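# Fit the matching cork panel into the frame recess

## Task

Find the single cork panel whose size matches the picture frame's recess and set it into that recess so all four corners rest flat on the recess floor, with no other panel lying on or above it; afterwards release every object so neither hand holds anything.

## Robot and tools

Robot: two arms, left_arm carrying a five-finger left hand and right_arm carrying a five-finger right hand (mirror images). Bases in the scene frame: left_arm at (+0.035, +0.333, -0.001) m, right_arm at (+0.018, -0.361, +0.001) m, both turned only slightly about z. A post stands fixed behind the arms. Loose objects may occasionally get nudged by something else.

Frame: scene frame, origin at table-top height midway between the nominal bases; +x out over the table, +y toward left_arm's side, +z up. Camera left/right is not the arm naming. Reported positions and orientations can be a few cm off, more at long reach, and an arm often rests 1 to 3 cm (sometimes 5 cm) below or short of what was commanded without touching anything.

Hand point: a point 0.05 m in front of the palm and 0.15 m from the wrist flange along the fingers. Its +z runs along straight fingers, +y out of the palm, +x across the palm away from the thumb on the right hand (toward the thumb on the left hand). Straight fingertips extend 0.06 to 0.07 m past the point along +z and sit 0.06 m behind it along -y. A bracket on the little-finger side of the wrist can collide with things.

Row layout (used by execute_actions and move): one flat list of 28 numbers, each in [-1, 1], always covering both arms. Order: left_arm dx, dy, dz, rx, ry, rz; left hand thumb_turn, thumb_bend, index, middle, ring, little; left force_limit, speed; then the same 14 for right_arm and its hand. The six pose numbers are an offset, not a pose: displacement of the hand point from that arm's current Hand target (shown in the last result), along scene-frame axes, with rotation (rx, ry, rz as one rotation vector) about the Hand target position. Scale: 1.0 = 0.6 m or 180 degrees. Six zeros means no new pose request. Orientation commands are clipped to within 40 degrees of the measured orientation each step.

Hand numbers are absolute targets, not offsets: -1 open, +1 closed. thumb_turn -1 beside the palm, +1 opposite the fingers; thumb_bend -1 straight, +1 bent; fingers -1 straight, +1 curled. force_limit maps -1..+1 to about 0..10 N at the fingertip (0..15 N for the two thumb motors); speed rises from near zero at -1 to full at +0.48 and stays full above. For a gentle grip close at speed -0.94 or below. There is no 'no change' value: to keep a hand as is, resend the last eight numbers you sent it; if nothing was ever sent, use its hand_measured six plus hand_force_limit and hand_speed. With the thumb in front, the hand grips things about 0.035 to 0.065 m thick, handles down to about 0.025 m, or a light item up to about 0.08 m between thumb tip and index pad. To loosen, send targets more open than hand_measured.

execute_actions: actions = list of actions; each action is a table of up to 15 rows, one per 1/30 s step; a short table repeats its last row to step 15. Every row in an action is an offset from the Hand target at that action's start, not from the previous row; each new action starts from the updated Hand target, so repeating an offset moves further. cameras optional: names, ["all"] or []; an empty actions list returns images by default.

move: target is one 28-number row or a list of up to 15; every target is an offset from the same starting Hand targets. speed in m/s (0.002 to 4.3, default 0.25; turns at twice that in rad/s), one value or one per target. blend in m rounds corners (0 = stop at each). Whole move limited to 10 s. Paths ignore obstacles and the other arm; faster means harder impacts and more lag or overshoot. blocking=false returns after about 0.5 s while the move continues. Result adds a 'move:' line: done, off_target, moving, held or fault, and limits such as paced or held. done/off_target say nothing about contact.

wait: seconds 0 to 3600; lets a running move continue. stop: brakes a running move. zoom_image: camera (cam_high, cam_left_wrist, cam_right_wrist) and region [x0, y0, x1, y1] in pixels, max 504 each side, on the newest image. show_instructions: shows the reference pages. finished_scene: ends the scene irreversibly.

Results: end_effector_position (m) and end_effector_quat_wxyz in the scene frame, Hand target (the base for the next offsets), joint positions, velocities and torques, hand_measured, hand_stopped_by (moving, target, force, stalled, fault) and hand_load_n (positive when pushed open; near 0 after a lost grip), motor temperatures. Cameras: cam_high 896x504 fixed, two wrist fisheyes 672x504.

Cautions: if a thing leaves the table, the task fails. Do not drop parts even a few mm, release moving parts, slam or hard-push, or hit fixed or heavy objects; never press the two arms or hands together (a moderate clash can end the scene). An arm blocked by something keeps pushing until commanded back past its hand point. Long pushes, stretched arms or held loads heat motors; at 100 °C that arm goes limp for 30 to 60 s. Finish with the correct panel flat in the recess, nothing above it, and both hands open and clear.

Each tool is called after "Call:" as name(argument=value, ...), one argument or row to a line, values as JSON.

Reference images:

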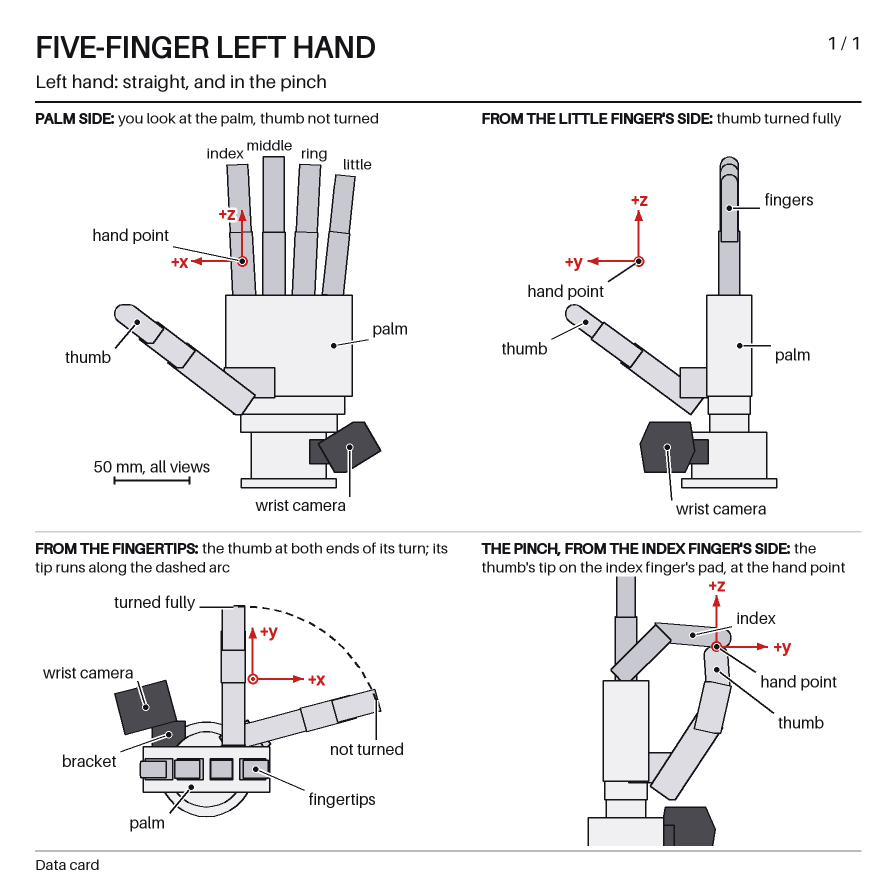

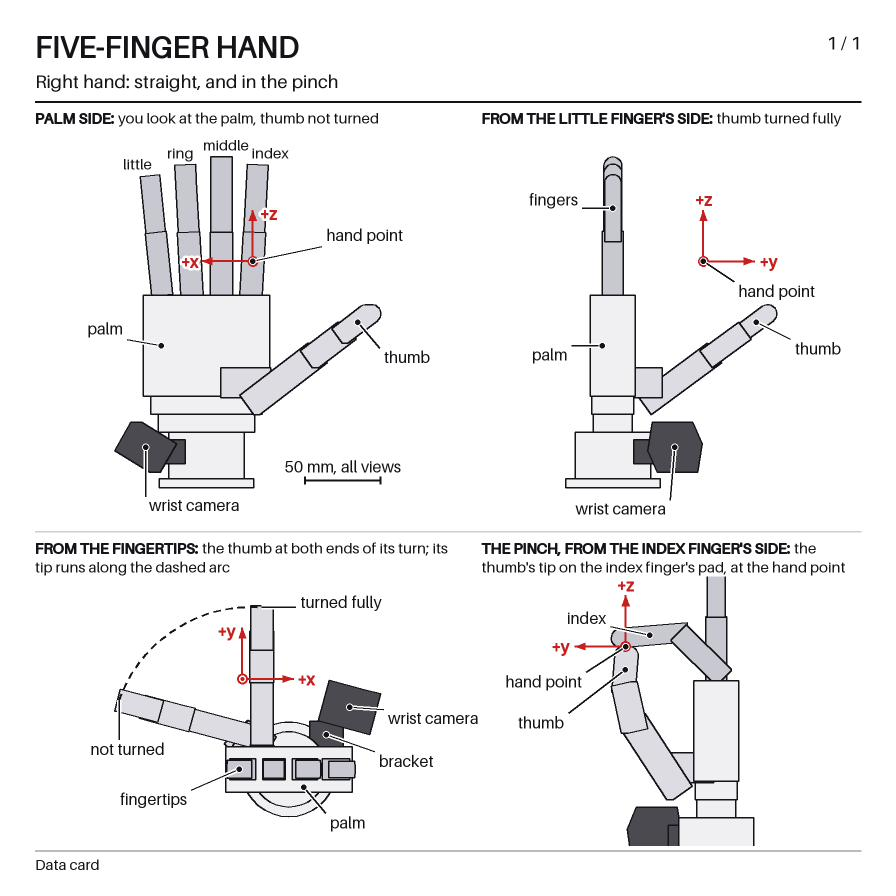

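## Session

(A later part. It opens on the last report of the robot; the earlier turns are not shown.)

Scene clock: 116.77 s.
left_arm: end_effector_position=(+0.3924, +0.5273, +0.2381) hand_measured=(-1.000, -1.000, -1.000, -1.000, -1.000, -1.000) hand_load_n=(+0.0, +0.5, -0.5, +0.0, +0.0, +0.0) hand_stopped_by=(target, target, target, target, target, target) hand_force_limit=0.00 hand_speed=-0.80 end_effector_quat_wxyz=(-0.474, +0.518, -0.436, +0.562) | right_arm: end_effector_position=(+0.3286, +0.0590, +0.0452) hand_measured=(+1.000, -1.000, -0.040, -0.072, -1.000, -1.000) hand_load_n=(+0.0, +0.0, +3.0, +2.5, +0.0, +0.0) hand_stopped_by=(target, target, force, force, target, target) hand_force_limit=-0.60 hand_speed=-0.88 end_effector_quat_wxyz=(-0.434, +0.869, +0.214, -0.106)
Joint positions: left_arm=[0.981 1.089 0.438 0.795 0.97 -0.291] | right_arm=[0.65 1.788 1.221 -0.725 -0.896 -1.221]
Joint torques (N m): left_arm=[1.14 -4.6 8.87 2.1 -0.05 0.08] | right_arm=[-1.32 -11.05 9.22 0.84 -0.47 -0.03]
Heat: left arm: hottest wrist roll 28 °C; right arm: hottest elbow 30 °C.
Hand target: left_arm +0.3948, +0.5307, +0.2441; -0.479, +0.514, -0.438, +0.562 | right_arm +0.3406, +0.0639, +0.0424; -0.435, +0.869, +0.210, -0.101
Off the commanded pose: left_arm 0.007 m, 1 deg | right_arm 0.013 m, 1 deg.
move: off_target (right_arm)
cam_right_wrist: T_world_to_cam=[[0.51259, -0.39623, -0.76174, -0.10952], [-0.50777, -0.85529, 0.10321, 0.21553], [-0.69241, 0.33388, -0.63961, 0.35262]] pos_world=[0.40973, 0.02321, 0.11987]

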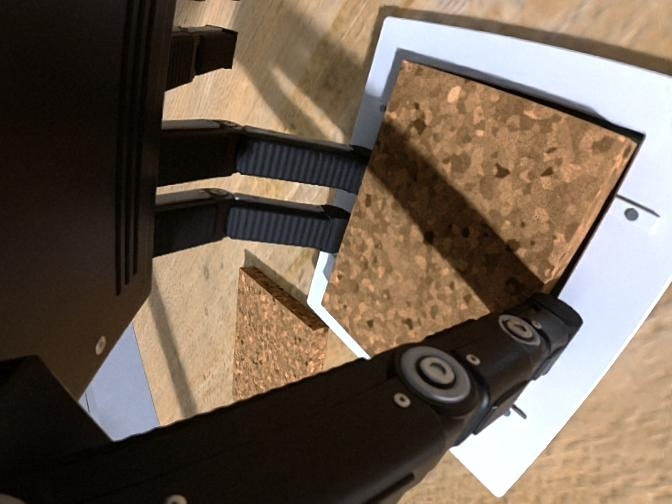

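Call:
move(
  target=[0,0,0,0,0,0,-1,-1,-1,-1,-1,-1,0,-0.8,0.0,0.0,-0.006,-0.0075,-0.004,0,1,-1,0.1,0.08,-1,-1,-0.6,-0.88],
  speed=0.05,
  cameras=["cam_right_wrist"],
)

Call:
zoom_image(
  camera="cam_right_wrist",
  region=[590, 110, 660, 180],
)

Call:
zoom_image(
  camera="cam_right_wrist",
  region=[290, 240, 390, 370],
)

Scene clock: 118.10 s.
left_arm: end_effector_position=(+0.3924, +0.5273, +0.2381) hand_measured=(-1.000, -1.000, -1.000, -1.000, -1.000, -1.000) hand_load_n=(-0.5, +0.0, +0.0, +0.0, +0.0, +0.0) hand_stopped_by=(target, target, target, target, target, target) hand_force_limit=0.00 hand_speed=-0.80 end_effector_quat_wxyz=(-0.474, +0.518, -0.436, +0.562) | right_arm: end_effector_position=(+0.3302, +0.0581, +0.0444) hand_measured=(+1.000, -1.000, -0.040, -0.072, -1.000, -1.000) hand_load_n=(+0.0, +0.5, +3.0, +2.5, -0.5, +0.0) hand_stopped_by=(target, target, force, force, target, target) hand_force_limit=-0.60 hand_speed=-0.88 end_effector_quat_wxyz=(-0.430, +0.872, +0.212, -0.104)
Joint positions: left_arm=[0.981 1.089 0.438 0.795 0.97 -0.291] | right_arm=[0.65 1.788 1.222 -0.725 -0.885 -1.216]
Joint torques (N m): left_arm=[1.26 -4.6 8.9 2.07 -0.05 0.08] | right_arm=[-0.79 -11.16 9.5 0.61 0.19 -0.08]
Heat: left arm: hottest wrist roll 28 °C; right arm: hottest elbow 30 °C.
Hand target: left_arm +0.3948, +0.5307, +0.2441; -0.479, +0.514, -0.438, +0.562 | right_arm +0.3407, +0.0639, +0.0390; -0.424, +0.875, +0.212, -0.098
Off the commanded pose: left_arm 0.007 m, 1 deg | right_arm 0.013 m, 1 deg.
move: off_target (right_arm)
cam_right_wrist: T_world_to_cam=[[0.51387, -0.40631, -0.75555, -0.1114], [-0.51328, -0.85131, 0.10871, 0.21697], [-0.68737, 0.33194, -0.64601, 0.35221]] pos_world=[0.41071, 0.02253, 0.11978]

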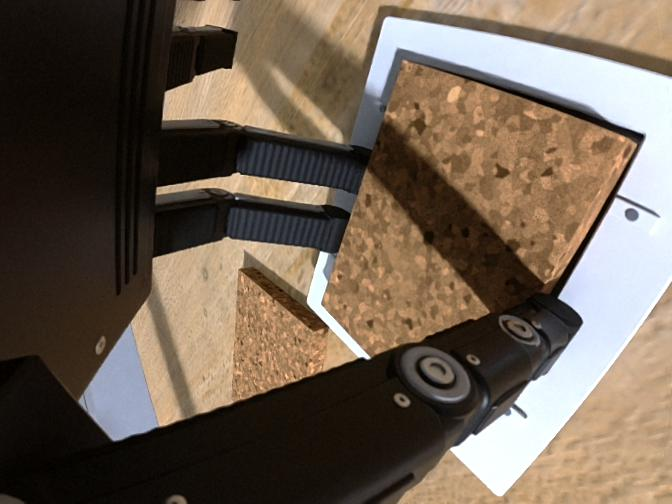

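Scaled by 7.200 from the camera's image (finer frame: 960x720).

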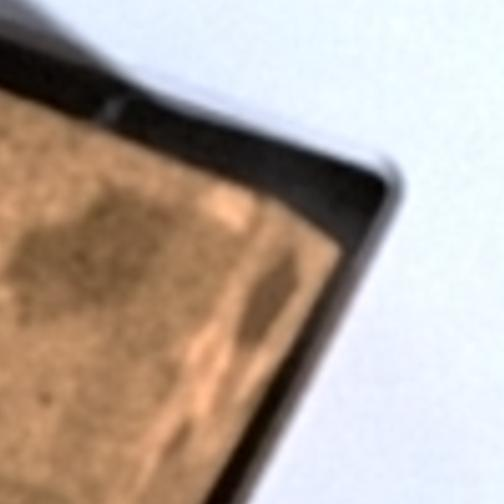

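Scaled by 3.877 from the camera's image (finer frame: 960x720).

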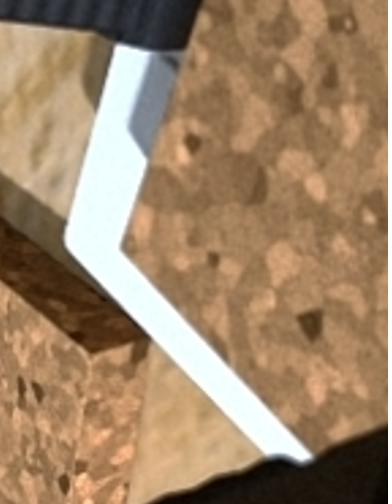

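Call:
move(
  target=[0,0,0,0,0,0,-1,-1,-1,-1,-1,-1,0,-0.8,-0.0128,-0.009,0.0008,0,0,0,1,-1,0.1,0.08,-1,-1,-0.6,-0.88],
  speed=0.05,
  cameras=["cam_right_wrist"],
)

Call:
zoom_image(
  camera="cam_right_wrist",
  region=[590, 110, 660, 180],
)

Scene clock: 119.63 s.
left_arm: end_effector_position=(+0.3924, +0.5273, +0.2381) hand_measured=(-1.000, -1.000, -1.000, -1.000, -1.000, -1.000) hand_load_n=(-0.5, +0.0, +0.0, +0.0, +0.0, +0.0) hand_stopped_by=(target, target, target, target, target, target) hand_force_limit=0.00 hand_speed=-0.80 end_effector_quat_wxyz=(-0.474, +0.518, -0.436, +0.562) | right_arm: end_effector_position=(+0.3303, +0.0580, +0.0444) hand_measured=(+1.000, -1.000, -0.040, -0.072, -1.000, -1.000) hand_load_n=(-0.5, +0.5, +3.0, +2.5, +0.0, +0.0) hand_stopped_by=(target, target, force, force, target, target) hand_force_limit=-0.60 hand_speed=-0.88 end_effector_quat_wxyz=(-0.430, +0.872, +0.211, -0.104)
Joint positions: left_arm=[0.981 1.089 0.438 0.795 0.97 -0.291] | right_arm=[0.65 1.787 1.222 -0.725 -0.884 -1.215]
Joint torques (N m): left_arm=[1.2 -4.66 8.88 2.07 -0.04 0.08] | right_arm=[-0.15 -12.4 7.16 1.02 0.17 -0.02]
Heat: left arm: hottest wrist roll 28 °C; right arm: hottest elbow 30 °C.
Hand target: left_arm +0.3948, +0.5307, +0.2441; -0.479, +0.514, -0.438, +0.562 | right_arm +0.3330, +0.0585, +0.0393; -0.424, +0.875, +0.212, -0.098
Off the commanded pose: left_arm 0.007 m, 1 deg | right_arm 0.006 m, 1 deg.
move: done
cam_right_wrist: T_world_to_cam=[[0.51355, -0.40764, -0.75505, -0.11131], [-0.51421, -0.85065, 0.10951, 0.2172], [-0.68692, 0.33201, -0.64646, 0.35224]] pos_world=[0.41081, 0.02243, 0.11988]

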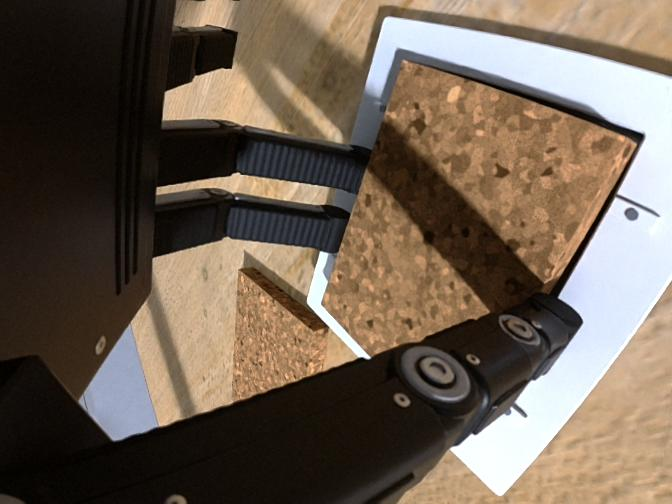

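Scaled by 7.200 from the camera's image (finer frame: 960x720).

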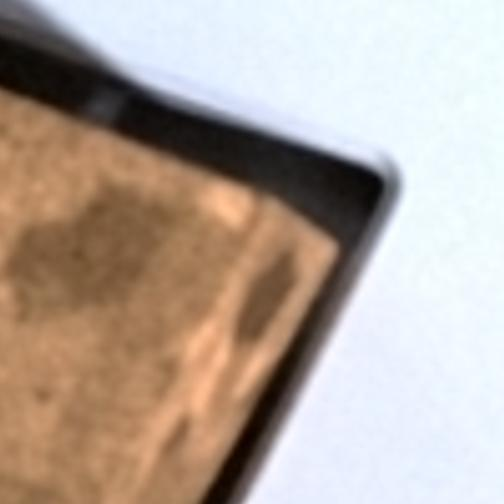

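Call:
move(
  target=[0,0,0,0,0,0,-1,-1,-1,-1,-1,-1,0,-0.8,0,0,0,0,0,0,1,-1,-0.08,-0.112,-1,-1,-0.6,-0.99],
  cameras=["cam_right_wrist"],
)

Call:
zoom_image(
  camera="cam_right_wrist",
  region=[590, 110, 660, 180],
)

Scene clock: 121.20 s.
left_arm: end_effector_position=(+0.3924, +0.5273, +0.2381) hand_measured=(-1.000, -1.000, -1.000, -1.000, -1.000, -1.000) hand_load_n=(+0.0, +0.0, +0.0, +0.0, +0.0, +0.0) hand_stopped_by=(target, target, target, target, target, target) hand_force_limit=0.00 hand_speed=-0.80 end_effector_quat_wxyz=(-0.474, +0.518, -0.436, +0.562) | right_arm: end_effector_position=(+0.3305, +0.0578, +0.0446) hand_measured=(+1.000, -1.000, -0.080, -0.112, -1.000, -1.000) hand_load_n=(+0.0, +0.0, +0.0, +0.0, +0.0, +0.0) hand_stopped_by=(target, target, moving, moving, target, target) hand_force_limit=-0.60 hand_speed=-0.99 end_effector_quat_wxyz=(-0.429, +0.872, +0.211, -0.103)
Joint positions: left_arm=[0.981 1.089 0.438 0.795 0.97 -0.291] | right_arm=[0.65 1.787 1.222 -0.725 -0.882 -1.214]
Joint torques (N m): left_arm=[1.2 -4.54 8.87 2.09 -0.05 0.08] | right_arm=[-0.67 -12.28 7.24 0.94 0.04 -0.11]
Heat: left arm: hottest wrist roll 28 °C; right arm: hottest elbow 30 °C.
Hand target: left_arm +0.3948, +0.5307, +0.2441; -0.479, +0.514, -0.438, +0.562 | right_arm +0.3330, +0.0585, +0.0393; -0.424, +0.875, +0.212, -0.098
Off the commanded pose: left_arm 0.007 m, 1 deg | right_arm 0.006 m, 1 deg.
move: done
cam_right_wrist: T_world_to_cam=[[0.51347, -0.40954, -0.75408, -0.11121], [-0.51553, -0.84972, 0.11045, 0.21754], [-0.68599, 0.33204, -0.64743, 0.35227]] pos_world=[0.41091, 0.02234, 0.12018]

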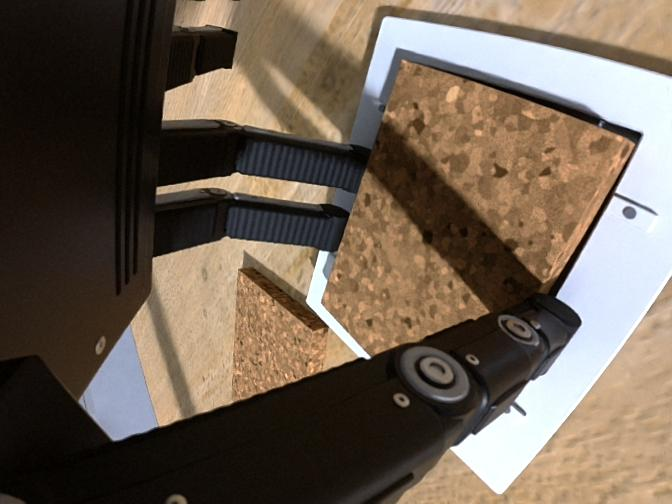

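Scaled by 7.200 from the camera's image (finer frame: 960x720).

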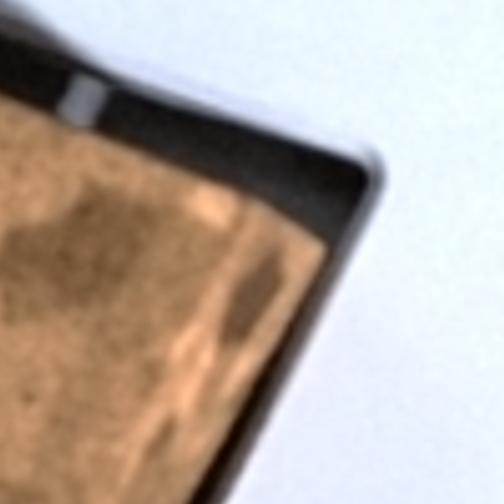

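Call:
move(
  target=[0,0,0,0,0,0,-1,-1,-1,-1,-1,-1,0,-0.8,0,0,0,0,0,0,1,-1,-0.2,-0.23,-1,-1,-0.6,-0.95],
  cameras=["cam_right_wrist"],
)

Call:
zoom_image(
  camera="cam_right_wrist",
  region=[290, 20, 670, 360],
)

Scene clock: 122.53 s.
left_arm: end_effector_position=(+0.3924, +0.5273, +0.2381) hand_measured=(-1.000, -1.000, -1.000, -1.000, -1.000, -1.000) hand_load_n=(+0.0, +0.0, +0.0, +0.0, +0.0, +0.0) hand_stopped_by=(target, target, target, target, target, target) hand_force_limit=0.00 hand_speed=-0.80 end_effector_quat_wxyz=(-0.474, +0.518, -0.436, +0.562) | right_arm: end_effector_position=(+0.3316, +0.0578, +0.0456) hand_measured=(+1.000, -1.000, -0.200, -0.230, -1.000, -1.000) hand_load_n=(+0.0, +0.0, +0.0, -2.0, +0.0, +0.0) hand_stopped_by=(target, target, target, target, target, target) hand_force_limit=-0.60 hand_speed=-0.95 end_effector_quat_wxyz=(-0.428, +0.873, +0.211, -0.100)
Joint positions: left_arm=[0.981 1.089 0.438 0.795 0.97 -0.291] | right_arm=[0.65 1.784 1.222 -0.723 -0.877 -1.213]
Joint torques (N m): left_arm=[1.2 -4.6 8.88 2.07 -0.04 0.08] | right_arm=[-0.44 -12.16 7.28 0.76 -0.12 -0.06]
Heat: left arm: hottest wrist roll 28 °C; right arm: hottest elbow 30 °C.
Hand target: left_arm +0.3948, +0.5307, +0.2441; -0.479, +0.514, -0.438, +0.562 | right_arm +0.3330, +0.0585, +0.0394; -0.424, +0.875, +0.212, -0.098
Off the commanded pose: left_arm 0.007 m, 1 deg | right_arm 0.006 m, 1 deg.
move: done
cam_right_wrist: T_world_to_cam=[[0.51777, -0.41074, -0.75047, -0.11264], [-0.51763, -0.84883, 0.10745, 0.21871], [-0.68116, 0.33283, -0.65211, 0.35228]] pos_world=[0.41149, 0.02213, 0.12169]

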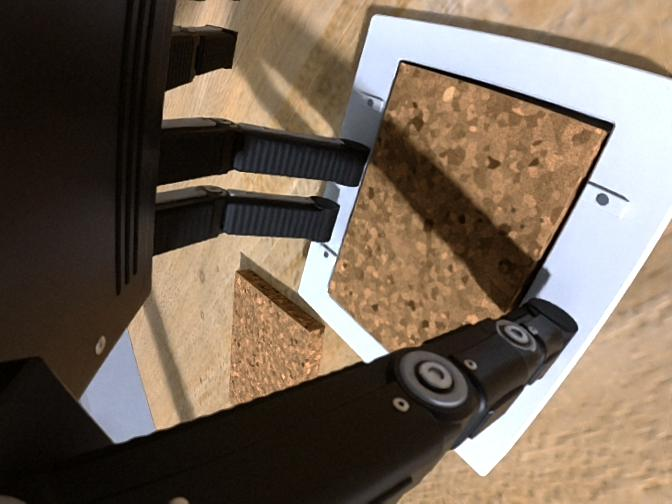

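Scaled by 1.326 from the camera's image (finer frame: 960x720).

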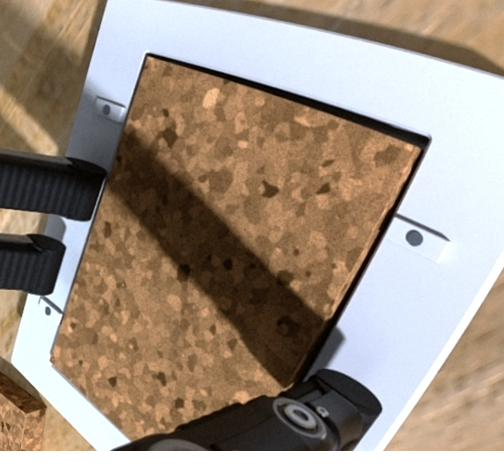

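Call:
move(
  target=[
    [0,0,0,0,0,0,-1,-1,-1,-1,-1,-1,0,-0.8,0,0,0,0,0,0,1,-1,-0.5,-0.5,-1,-1,-0.6,-0.7],
    [0,0,0,0,0,0,-1,-1,-1,-1,-1,-1,0,-0.8,0.0,0,0.12,0.0075,0.004,0,1,-1,-0.5,-0.5,-1,-1,-0.6,-0.7],
  ],
  speed=0.12,
  cameras=["cam_right_wrist","cam_high"],
)

Call:
zoom_image(
  camera="cam_high",
  region=[440, 185, 520, 255],
)

Scene clock: 124.63 s.
left_arm: end_effector_position=(+0.3924, +0.5273, +0.2381) hand_measured=(-1.000, -1.000, -1.000, -1.000, -1.000, -1.000) hand_load_n=(+0.0, +0.5, +0.0, +0.0, +0.0, +0.0) hand_stopped_by=(target, target, target, target, target, target) hand_force_limit=0.00 hand_speed=-0.80 end_effector_quat_wxyz=(-0.474, +0.518, -0.436, +0.562) | right_arm: end_effector_position=(+0.3202, +0.0511, +0.0965) hand_measured=(+1.000, -1.000, -0.500, -0.500, -1.000, -1.000) hand_load_n=(+0.0, +0.0, +0.0, +0.0, -0.5, +0.0) hand_stopped_by=(target, target, target, target, target, target) hand_force_limit=-0.60 hand_speed=-0.70 end_effector_quat_wxyz=(-0.428, +0.872, +0.206, -0.114)
Joint positions: left_arm=[0.981 1.089 0.438 0.795 0.97 -0.291] | right_arm=[0.65 1.706 1.262 -0.868 -0.891 -1.213]
Joint torques (N m): left_arm=[1.26 -4.66 8.9 2.1 -0.05 0.08] | right_arm=[-1.49 -12.69 10.32 0.25 -0.68 -0.11]
Heat: left arm: hottest wrist roll 28 °C; right arm: hottest elbow 30 °C.
Hand target: left_arm +0.3948, +0.5307, +0.2441; -0.479, +0.514, -0.438, +0.562 | right_arm +0.3330, +0.0585, +0.1113; -0.435, +0.870, +0.210, -0.101
Off the commanded pose: left_arm 0.007 m, 1 deg | right_arm 0.021 m, 2 deg.
move: off_target (right_arm)
cam_right_wrist: T_world_to_cam=[[0.49728, -0.41393, -0.76248, -0.06339], [-0.51092, -0.85001, 0.12822, 0.19755], [-0.70119, 0.32581, -0.63418, 0.38495]] pos_world=[0.40238, 0.01626, 0.17046]
Images, in order (width x height): cam_high 896x504, cam_right_wrist 672x504.

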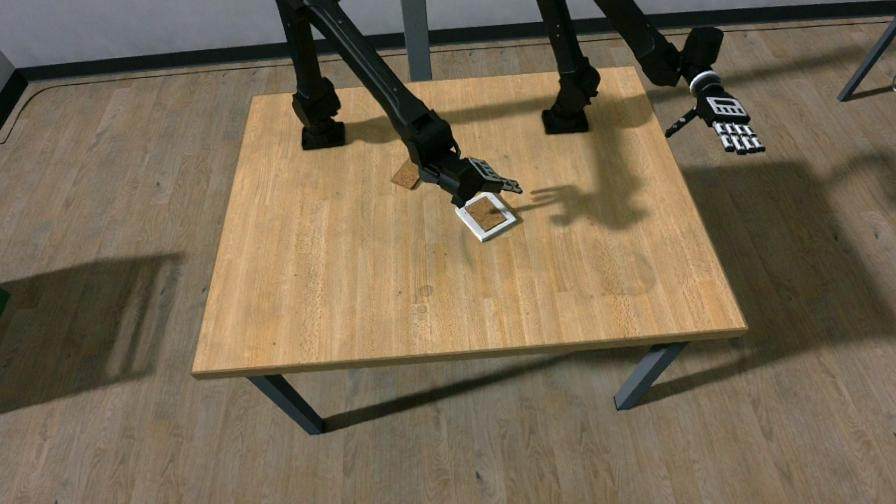

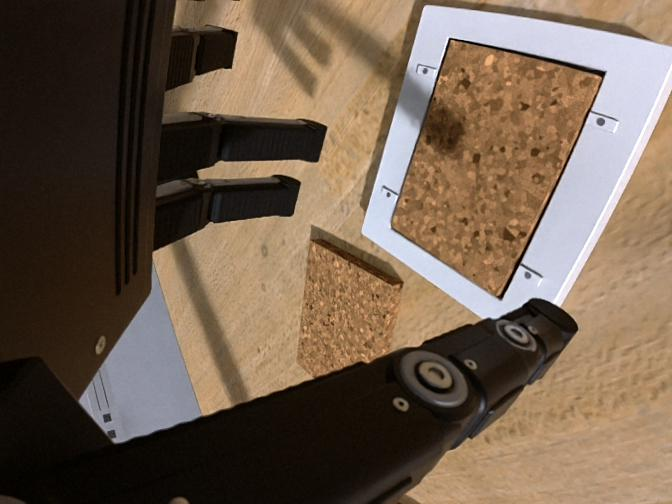

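Scaled by 6.300 from the camera's image (finer frame: 1280x720).

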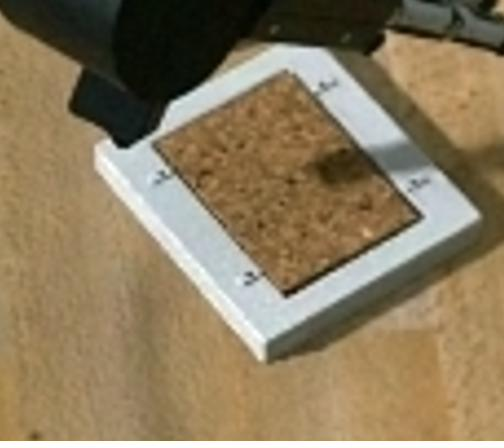

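Call:
zoom_image(
  camera="cam_right_wrist",
  region=[360, 0, 670, 320],
)

Call:
zoom_image(
  camera="cam_right_wrist",
  region=[470, 180, 600, 310],
)

Call:
zoom_image(
  camera="cam_right_wrist",
  region=[370, 160, 480, 270],
)

Call:
zoom_image(
  camera="cam_right_wrist",
  region=[540, 30, 640, 130],
)

Call:
zoom_image(
  camera="cam_right_wrist",
  region=[410, 10, 510, 110],
)

Scaled by 1.575 from the camera's image (finer frame: 960x720).

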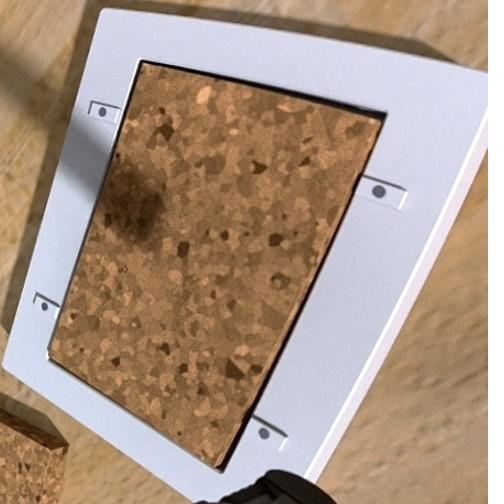

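Scaled by 3.877 from the camera's image (finer frame: 960x720).

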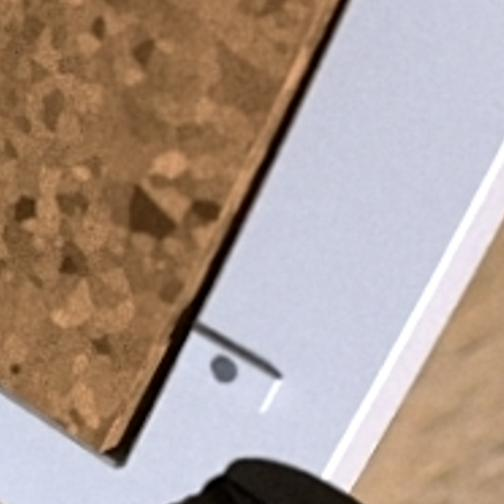

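Scaled by 4.582 from the camera's image (finer frame: 960x720).

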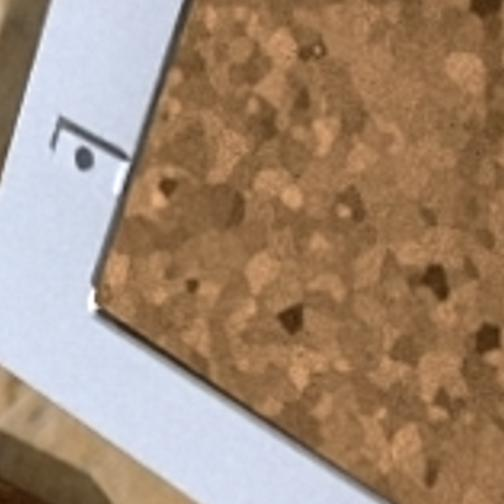

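Scaled by 5.040 from the camera's image (finer frame: 960x720).

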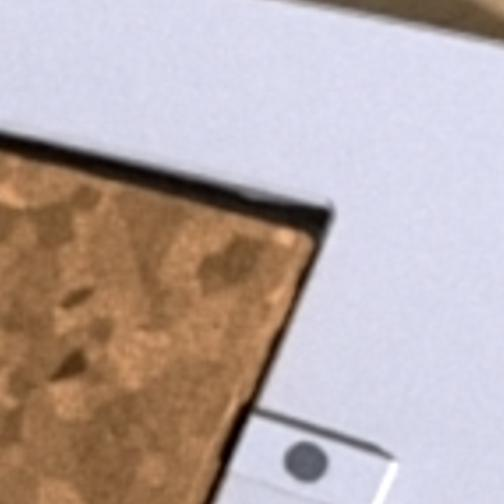

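Scaled by 5.040 from the camera's image (finer frame: 960x720).

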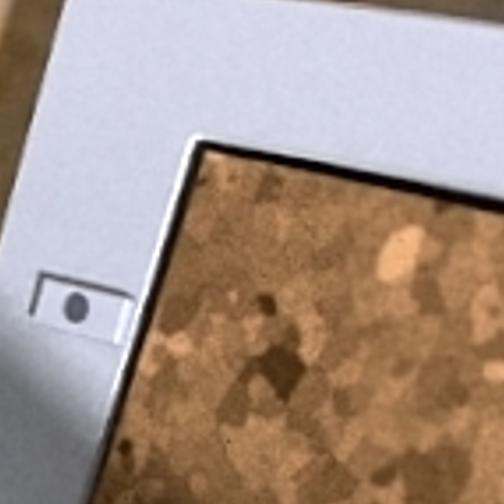

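Call:
move(
  target=[0,0,0,0,0,0,-1,-1,-1,-1,-1,-1,0,-0.8,0.06,-0.25,0.04,0,0,0,1,-1,-0.5,-0.5,-1,-1,-0.6,-0.7],
  speed=0.2,
  cameras=["cam_right_wrist","cam_high"],
)

Call:
zoom_image(
  camera="cam_high",
  region=[450, 185, 525, 250],
)

Call:
zoom_image(
  camera="cam_high",
  region=[450, 185, 490, 225],
)

Call:
zoom_image(
  camera="cam_high",
  region=[475, 205, 515, 245],
)

Scene clock: 128.10 s.
left_arm: end_effector_position=(+0.3924, +0.5273, +0.2381) hand_measured=(-1.000, -1.000, -1.000, -1.000, -1.000, -1.000) hand_load_n=(-0.5, +0.0, +0.0, -0.5, +0.0, +0.0) hand_stopped_by=(target, target, target, target, target, target) hand_force_limit=0.00 hand_speed=-0.80 end_effector_quat_wxyz=(-0.474, +0.518, -0.436, +0.562) | right_arm: end_effector_position=(+0.3624, -0.0959, +0.1284) hand_measured=(+1.000, -1.000, -0.500, -0.500, -1.000, -1.000) hand_load_n=(+0.0, +0.0, +0.0, +0.0, +0.0, +0.0) hand_stopped_by=(target, target, target, target, target, target) hand_force_limit=-0.60 hand_speed=-0.70 end_effector_quat_wxyz=(-0.434, +0.872, +0.200, -0.109)
Joint positions: left_arm=[0.981 1.089 0.438 0.795 0.97 -0.291] | right_arm=[0.339 1.634 1.262 -1.312 -0.922 -1.691]
Joint torques (N m): left_arm=[1.2 -4.6 8.87 2.09 -0.04 0.08] | right_arm=[-0.44 -11.46 9.2 -0.36 -0.67 -0.23]
Heat: left arm: hottest wrist roll 28 °C; right arm: hottest elbow 30 °C.
Hand target: left_arm +0.3948, +0.5307, +0.2441; -0.479, +0.514, -0.438, +0.562 | right_arm +0.3690, -0.0915, +0.1354; -0.435, +0.869, +0.210, -0.101
Off the commanded pose: left_arm 0.007 m, 1 deg | right_arm 0.010 m, 2 deg.
move: done
cam_right_wrist: T_world_to_cam=[[0.49055, -0.41412, -0.76673, -0.1179], [-0.52556, -0.84243, 0.11876, 0.09738], [-0.6951, 0.3447, -0.63089, 0.48188]] pos_world=[0.44397, -0.13289, 0.20206]
Images, in order (width x height): cam_high 896x504, cam_right_wrist 672x504.

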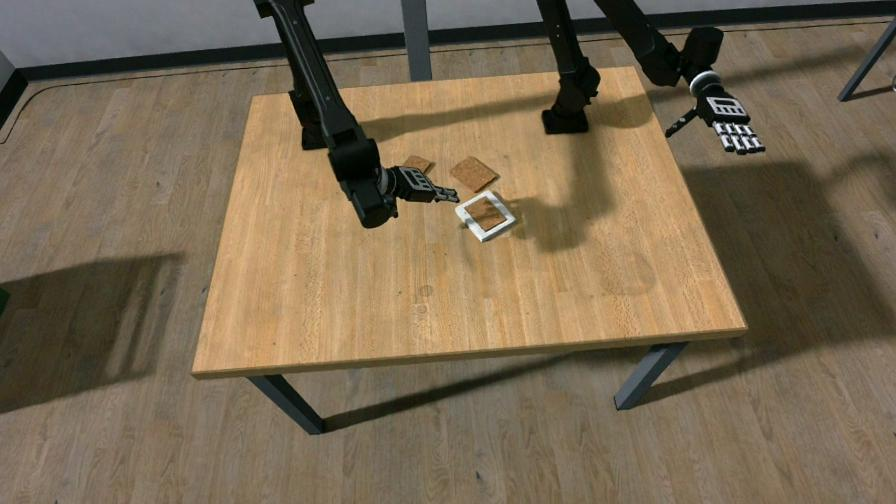

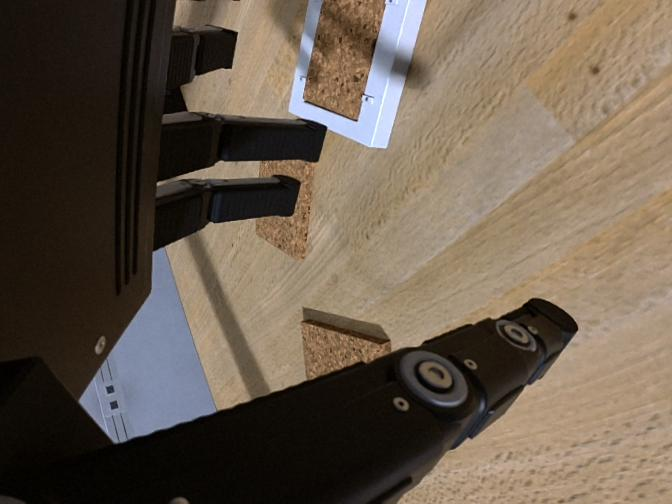

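Scaled by 6.720 from the camera's image (finer frame: 1280x720).

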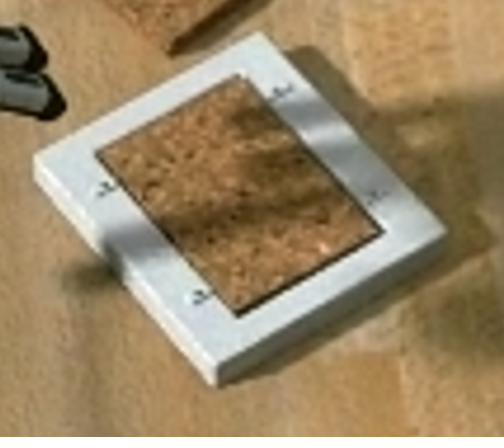

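Scaled by 12.600 from the camera's image (finer frame: 1280x720).

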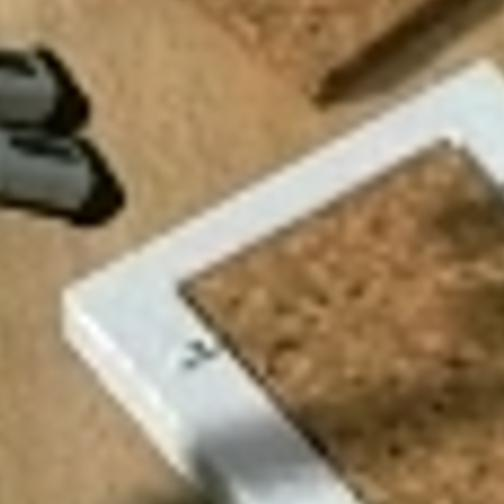

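Scaled by 12.600 from the camera's image (finer frame: 1280x720).

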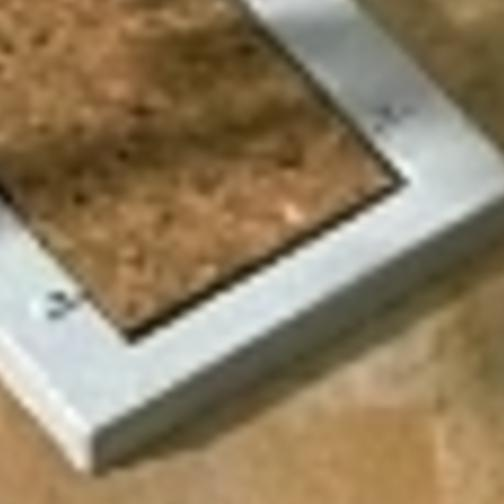

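Call:
zoom_image(
  camera="cam_right_wrist",
  region=[280, 0, 440, 160],
)

Scaled by 3.150 from the camera's image (finer frame: 960x720).

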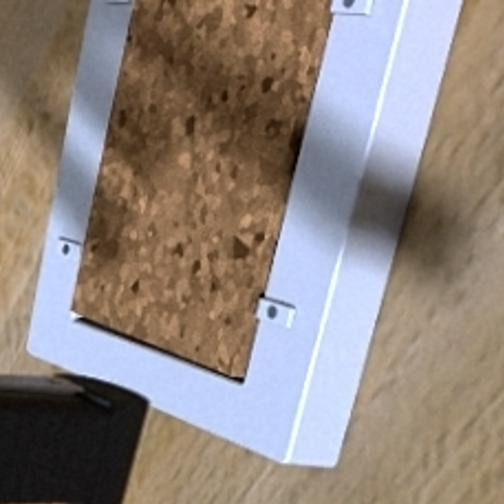

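Call:
move(
  target=[0,0,0,0,0,0,-1,-1,-1,-1,-1,-1,0,-0.8,0.03,0.12,0.03,0,0,0,1,-1,-0.5,-0.5,-1,-1,-0.6,-0.7],
  speed=0.2,
  cameras=["cam_right_wrist"],
)

Call:
zoom_image(
  camera="cam_right_wrist",
  region=[320, 0, 560, 240],
)

Scene clock: 129.93 s.
left_arm: end_effector_position=(+0.3924, +0.5273, +0.2381) hand_measured=(-1.000, -1.000, -1.000, -1.000, -1.000, -1.000) hand_load_n=(+0.0, +0.0, +0.0, -0.5, -0.5, +0.0) hand_stopped_by=(target, target, target, target, target, target) hand_force_limit=0.00 hand_speed=-0.80 end_effector_quat_wxyz=(-0.474, +0.518, -0.436, +0.562) | right_arm: end_effector_position=(+0.3712, -0.0260, +0.1450) hand_measured=(+1.000, -1.000, -0.500, -0.500, -1.000, -1.000) hand_load_n=(+0.0, +0.0, +0.0, +0.0, +0.0, +0.0) hand_stopped_by=(target, target, target, target, target, target) hand_force_limit=-0.60 hand_speed=-0.70 end_effector_quat_wxyz=(-0.433, +0.869, +0.209, -0.116)
Joint positions: left_arm=[0.981 1.089 0.438 0.795 0.97 -0.291] | right_arm=[0.463 1.698 1.391 -1.248 -0.929 -1.525]
Joint torques (N m): left_arm=[1.2 -4.6 8.87 2.09 -0.05 0.08] | right_arm=[-1.9 -11.99 10.81 0.4 -0.49 0.03]
Heat: left arm: hottest wrist roll 28 °C; right arm: hottest elbow 30 °C.
Hand target: left_arm +0.3948, +0.5307, +0.2441; -0.479, +0.514, -0.438, +0.562 | right_arm +0.3870, -0.0195, +0.1534; -0.436, +0.869, +0.210, -0.101
Off the commanded pose: left_arm 0.007 m, 1 deg | right_arm 0.019 m, 2 deg.
move: off_target (right_arm)
cam_right_wrist: T_world_to_cam=[[0.49734, -0.40202, -0.76879, -0.08245], [-0.50486, -0.85477, 0.12038, 0.15063], [-0.70553, 0.32826, -0.62807, 0.47729]] pos_world=[0.45379, -0.06107, 0.21825]

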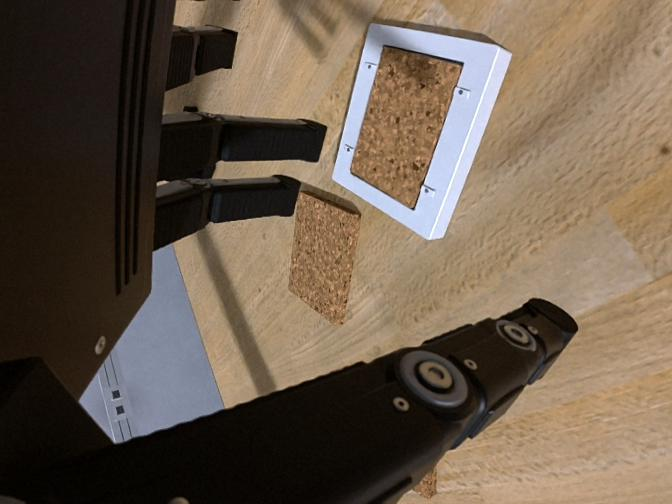

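Scaled by 2.100 from the camera's image (finer frame: 960x720).

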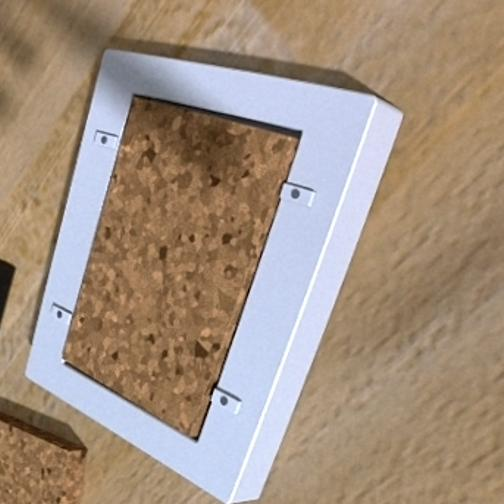

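Call:
zoom_image(
  camera="cam_right_wrist",
  region=[370, 35, 470, 105],
)

Call:
zoom_image(
  camera="cam_right_wrist",
  region=[340, 140, 450, 220],
)

Scaled by 5.040 from the camera's image (finer frame: 960x720).

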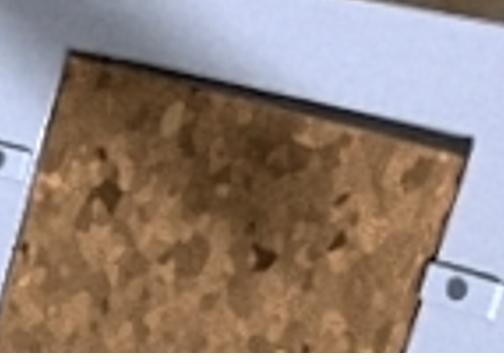

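Scaled by 4.582 from the camera's image (finer frame: 960x720).

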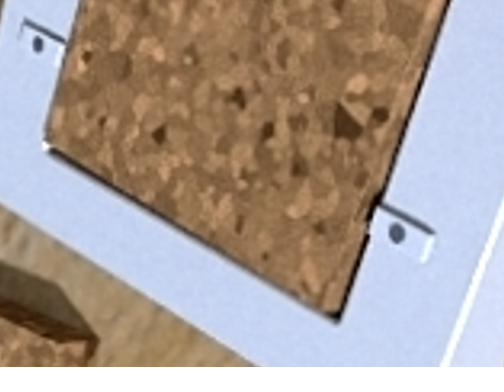

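Call:
move(
  target=[
    [0,0,0,0,0,0,-1,-1,-1,-1,-1,-1,0,-0.8,-0.0825,0.1333,-0.05,0,0,0,-1,-1,0.0,0.0,-1,-1,-0.4,-0.3],
    [0,0,0,0,0,0,-1,-1,-1,-1,-1,-1,0,-0.8,-0.0825,0.1333,-0.1723,0,0,0,-1,-1,0.0,0.0,-1,-1,-0.4,-0.3],
  ],
  speed=[0.15,0.08],
  cameras=["cam_right_wrist","cam_high"],
)

Call:
zoom_image(
  camera="cam_right_wrist",
  region=[280, 0, 672, 504],
)

Scene clock: 134.77 s.
left_arm: end_effector_position=(+0.3924, +0.5273, +0.2381) hand_measured=(-1.000, -1.000, -1.000, -1.000, -1.000, -1.000) hand_load_n=(-0.5, +0.0, +0.0, -0.5, -0.5, +0.0) hand_stopped_by=(target, target, target, target, target, target) hand_force_limit=0.00 hand_speed=-0.80 end_effector_quat_wxyz=(-0.474, +0.518, -0.436, +0.562) | right_arm: end_effector_position=(+0.3363, +0.0603, +0.0539) hand_measured=(-1.000, -1.000, +0.000, +0.000, -1.000, -1.000) hand_load_n=(+0.0, +0.0, +0.0, +0.0, +0.0, +0.0) hand_stopped_by=(target, target, target, target, target, target) hand_force_limit=-0.40 hand_speed=-0.30 end_effector_quat_wxyz=(-0.436, +0.868, +0.216, -0.100)
Joint positions: left_arm=[0.981 1.089 0.438 0.795 0.97 -0.291] | right_arm=[0.643 1.784 1.243 -0.744 -0.897 -1.23]
Joint torques (N m): left_arm=[1.2 -4.6 8.88 2.07 -0.05 0.08] | right_arm=[-0.67 -12.69 7.24 0.92 -0.49 0.07]
Heat: left arm: hottest wrist roll 28 °C; right arm: hottest elbow 30 °C.
Hand target: left_arm +0.3948, +0.5307, +0.2441; -0.479, +0.514, -0.438, +0.562 | right_arm +0.3376, +0.0604, +0.0499; -0.435, +0.870, +0.210, -0.101
Off the commanded pose: left_arm 0.007 m, 1 deg | right_arm 0.004 m, 1 deg.
move: done
cam_right_wrist: T_world_to_cam=[[0.52032, -0.39133, -0.75903, -0.10941], [-0.51025, -0.85518, 0.09112, 0.22114], [-0.68477, 0.33989, -0.64464, 0.36046]] pos_world=[0.4166, 0.02378, 0.12918]
Images, in order (width x height): cam_high 896x504, cam_right_wrist 672x504.

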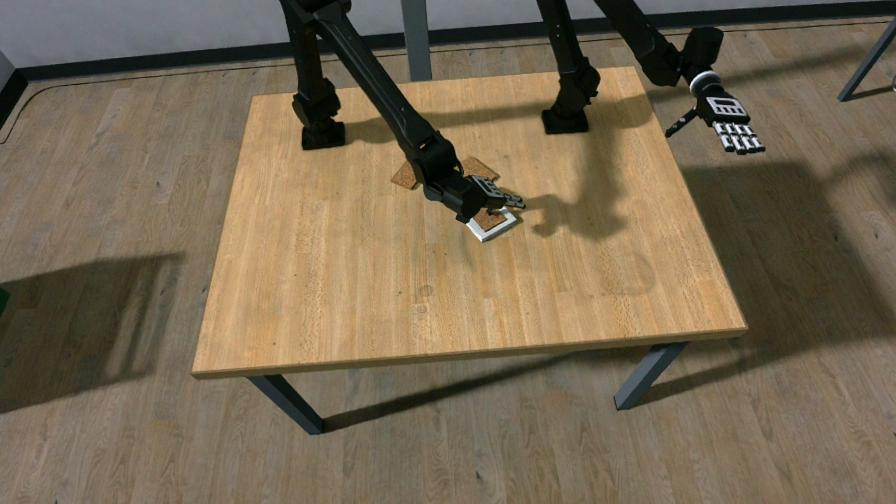

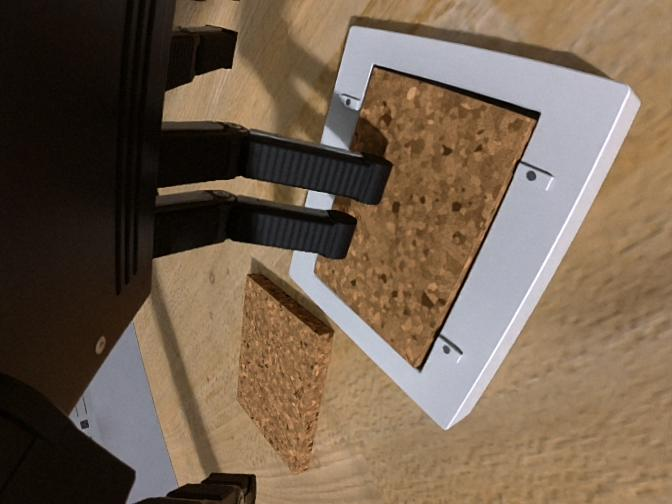

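Scaled by 1.000.

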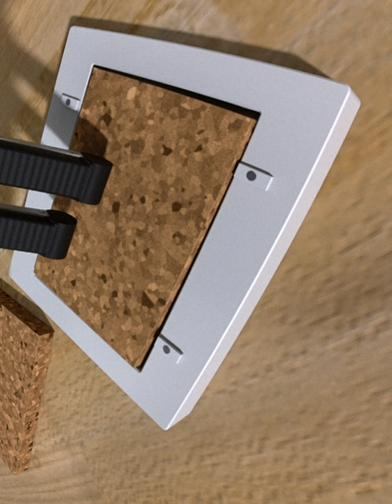

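Call:
zoom_image(
  camera="cam_right_wrist",
  region=[480, 80, 580, 200],
)

Call:
zoom_image(
  camera="cam_right_wrist",
  region=[380, 300, 480, 400],
)

Call:
zoom_image(
  camera="cam_right_wrist",
  region=[340, 50, 440, 150],
)

Call:
zoom_image(
  camera="cam_right_wrist",
  region=[290, 230, 390, 330],
)

Scaled by 4.200 from the camera's image (finer frame: 960x720).

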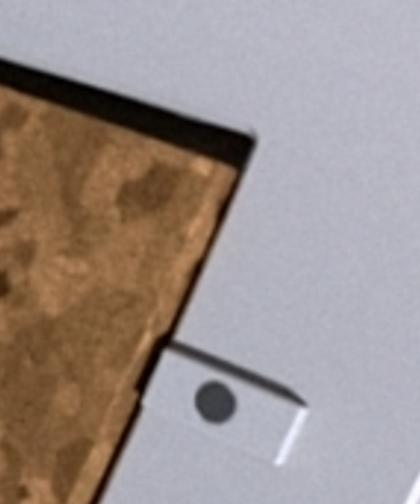

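Scaled by 5.040 from the camera's image (finer frame: 960x720).

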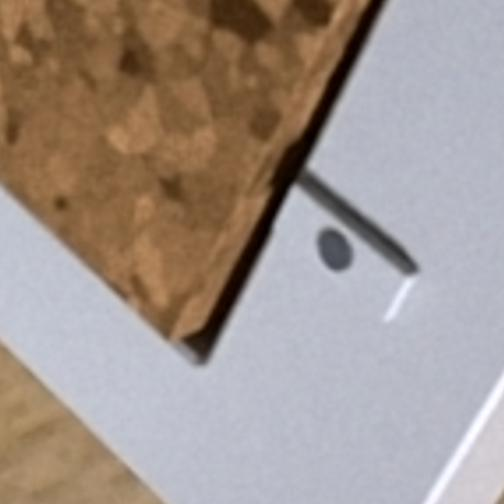

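Scaled by 5.040 from the camera's image (finer frame: 960x720).

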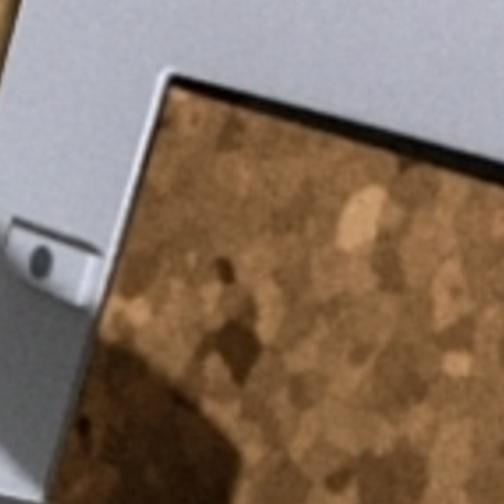

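Scaled by 5.040 from the camera's image (finer frame: 960x720).

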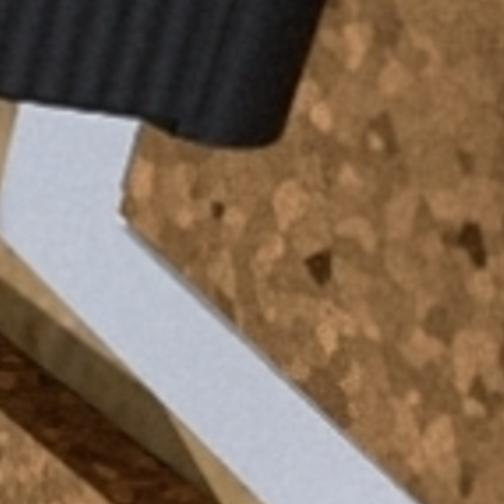

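Call:
move(
  target=[0,0,0,0,0,0,-1,-1,-1,-1,-1,-1,0,-0.8,0,0,-0.0185,0,0,0,-1,-1,0.0,0.0,-1,-1,-0.4,-0.3],
  speed=0.04,
  cameras=["cam_right_wrist"],
)

Scene clock: 140.27 s.
left_arm: end_effector_position=(+0.3924, +0.5273, +0.2381) hand_measured=(-1.000, -1.000, -1.000, -1.000, -1.000, -1.000) hand_load_n=(-0.5, +0.0, +0.0, +0.0, +0.0, +0.0) hand_stopped_by=(target, target, target, target, target, target) hand_force_limit=0.00 hand_speed=-0.80 end_effector_quat_wxyz=(-0.474, +0.518, -0.436, +0.562) | right_arm: end_effector_position=(+0.3373, +0.0612, +0.0456) hand_measured=(-1.000, -1.000, +0.000, +0.000, -1.000, -1.000) hand_load_n=(+0.0, -0.5, +0.0, +0.0, +0.0, +0.0) hand_stopped_by=(target, target, target, target, target, target) hand_force_limit=-0.40 hand_speed=-0.30 end_effector_quat_wxyz=(-0.438, +0.867, +0.217, -0.098)
Joint positions: left_arm=[0.981 1.089 0.438 0.795 0.97 -0.291] | right_arm=[0.643 1.796 1.233 -0.716 -0.897 -1.229]
Joint torques (N m): left_arm=[1.2 -4.6 8.87 2.09 -0.05 0.08] | right_arm=[-0.85 -12.63 7.1 0.75 -0.43 0.05]
Motor temperatures (°C): left_arm=[26 23 28 21 21 28] | right_arm=[23 27 30 23 24 24]
Heat: left arm: hottest elbow 28 °C; right arm: hottest elbow 30 °C.
Hand target: left_arm +0.3948, +0.5307, +0.2441; -0.479, +0.514, -0.438, +0.562 | right_arm +0.3376, +0.0604, +0.0388; -0.435, +0.870, +0.210, -0.101
Off the commanded pose: left_arm 0.007 m, 1 deg | right_arm 0.007 m, 1 deg.
move: done
cam_right_wrist: T_world_to_cam=[[0.52299, -0.38861, -0.75859, -0.11692], [-0.51128, -0.85514, 0.08559, 0.22383], [-0.68196, 0.3431, -0.64592, 0.35442]] pos_world=[0.41728, 0.02437, 0.12108]

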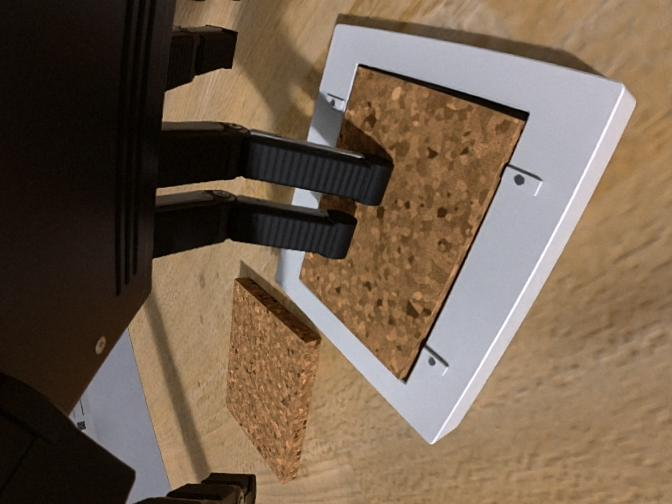

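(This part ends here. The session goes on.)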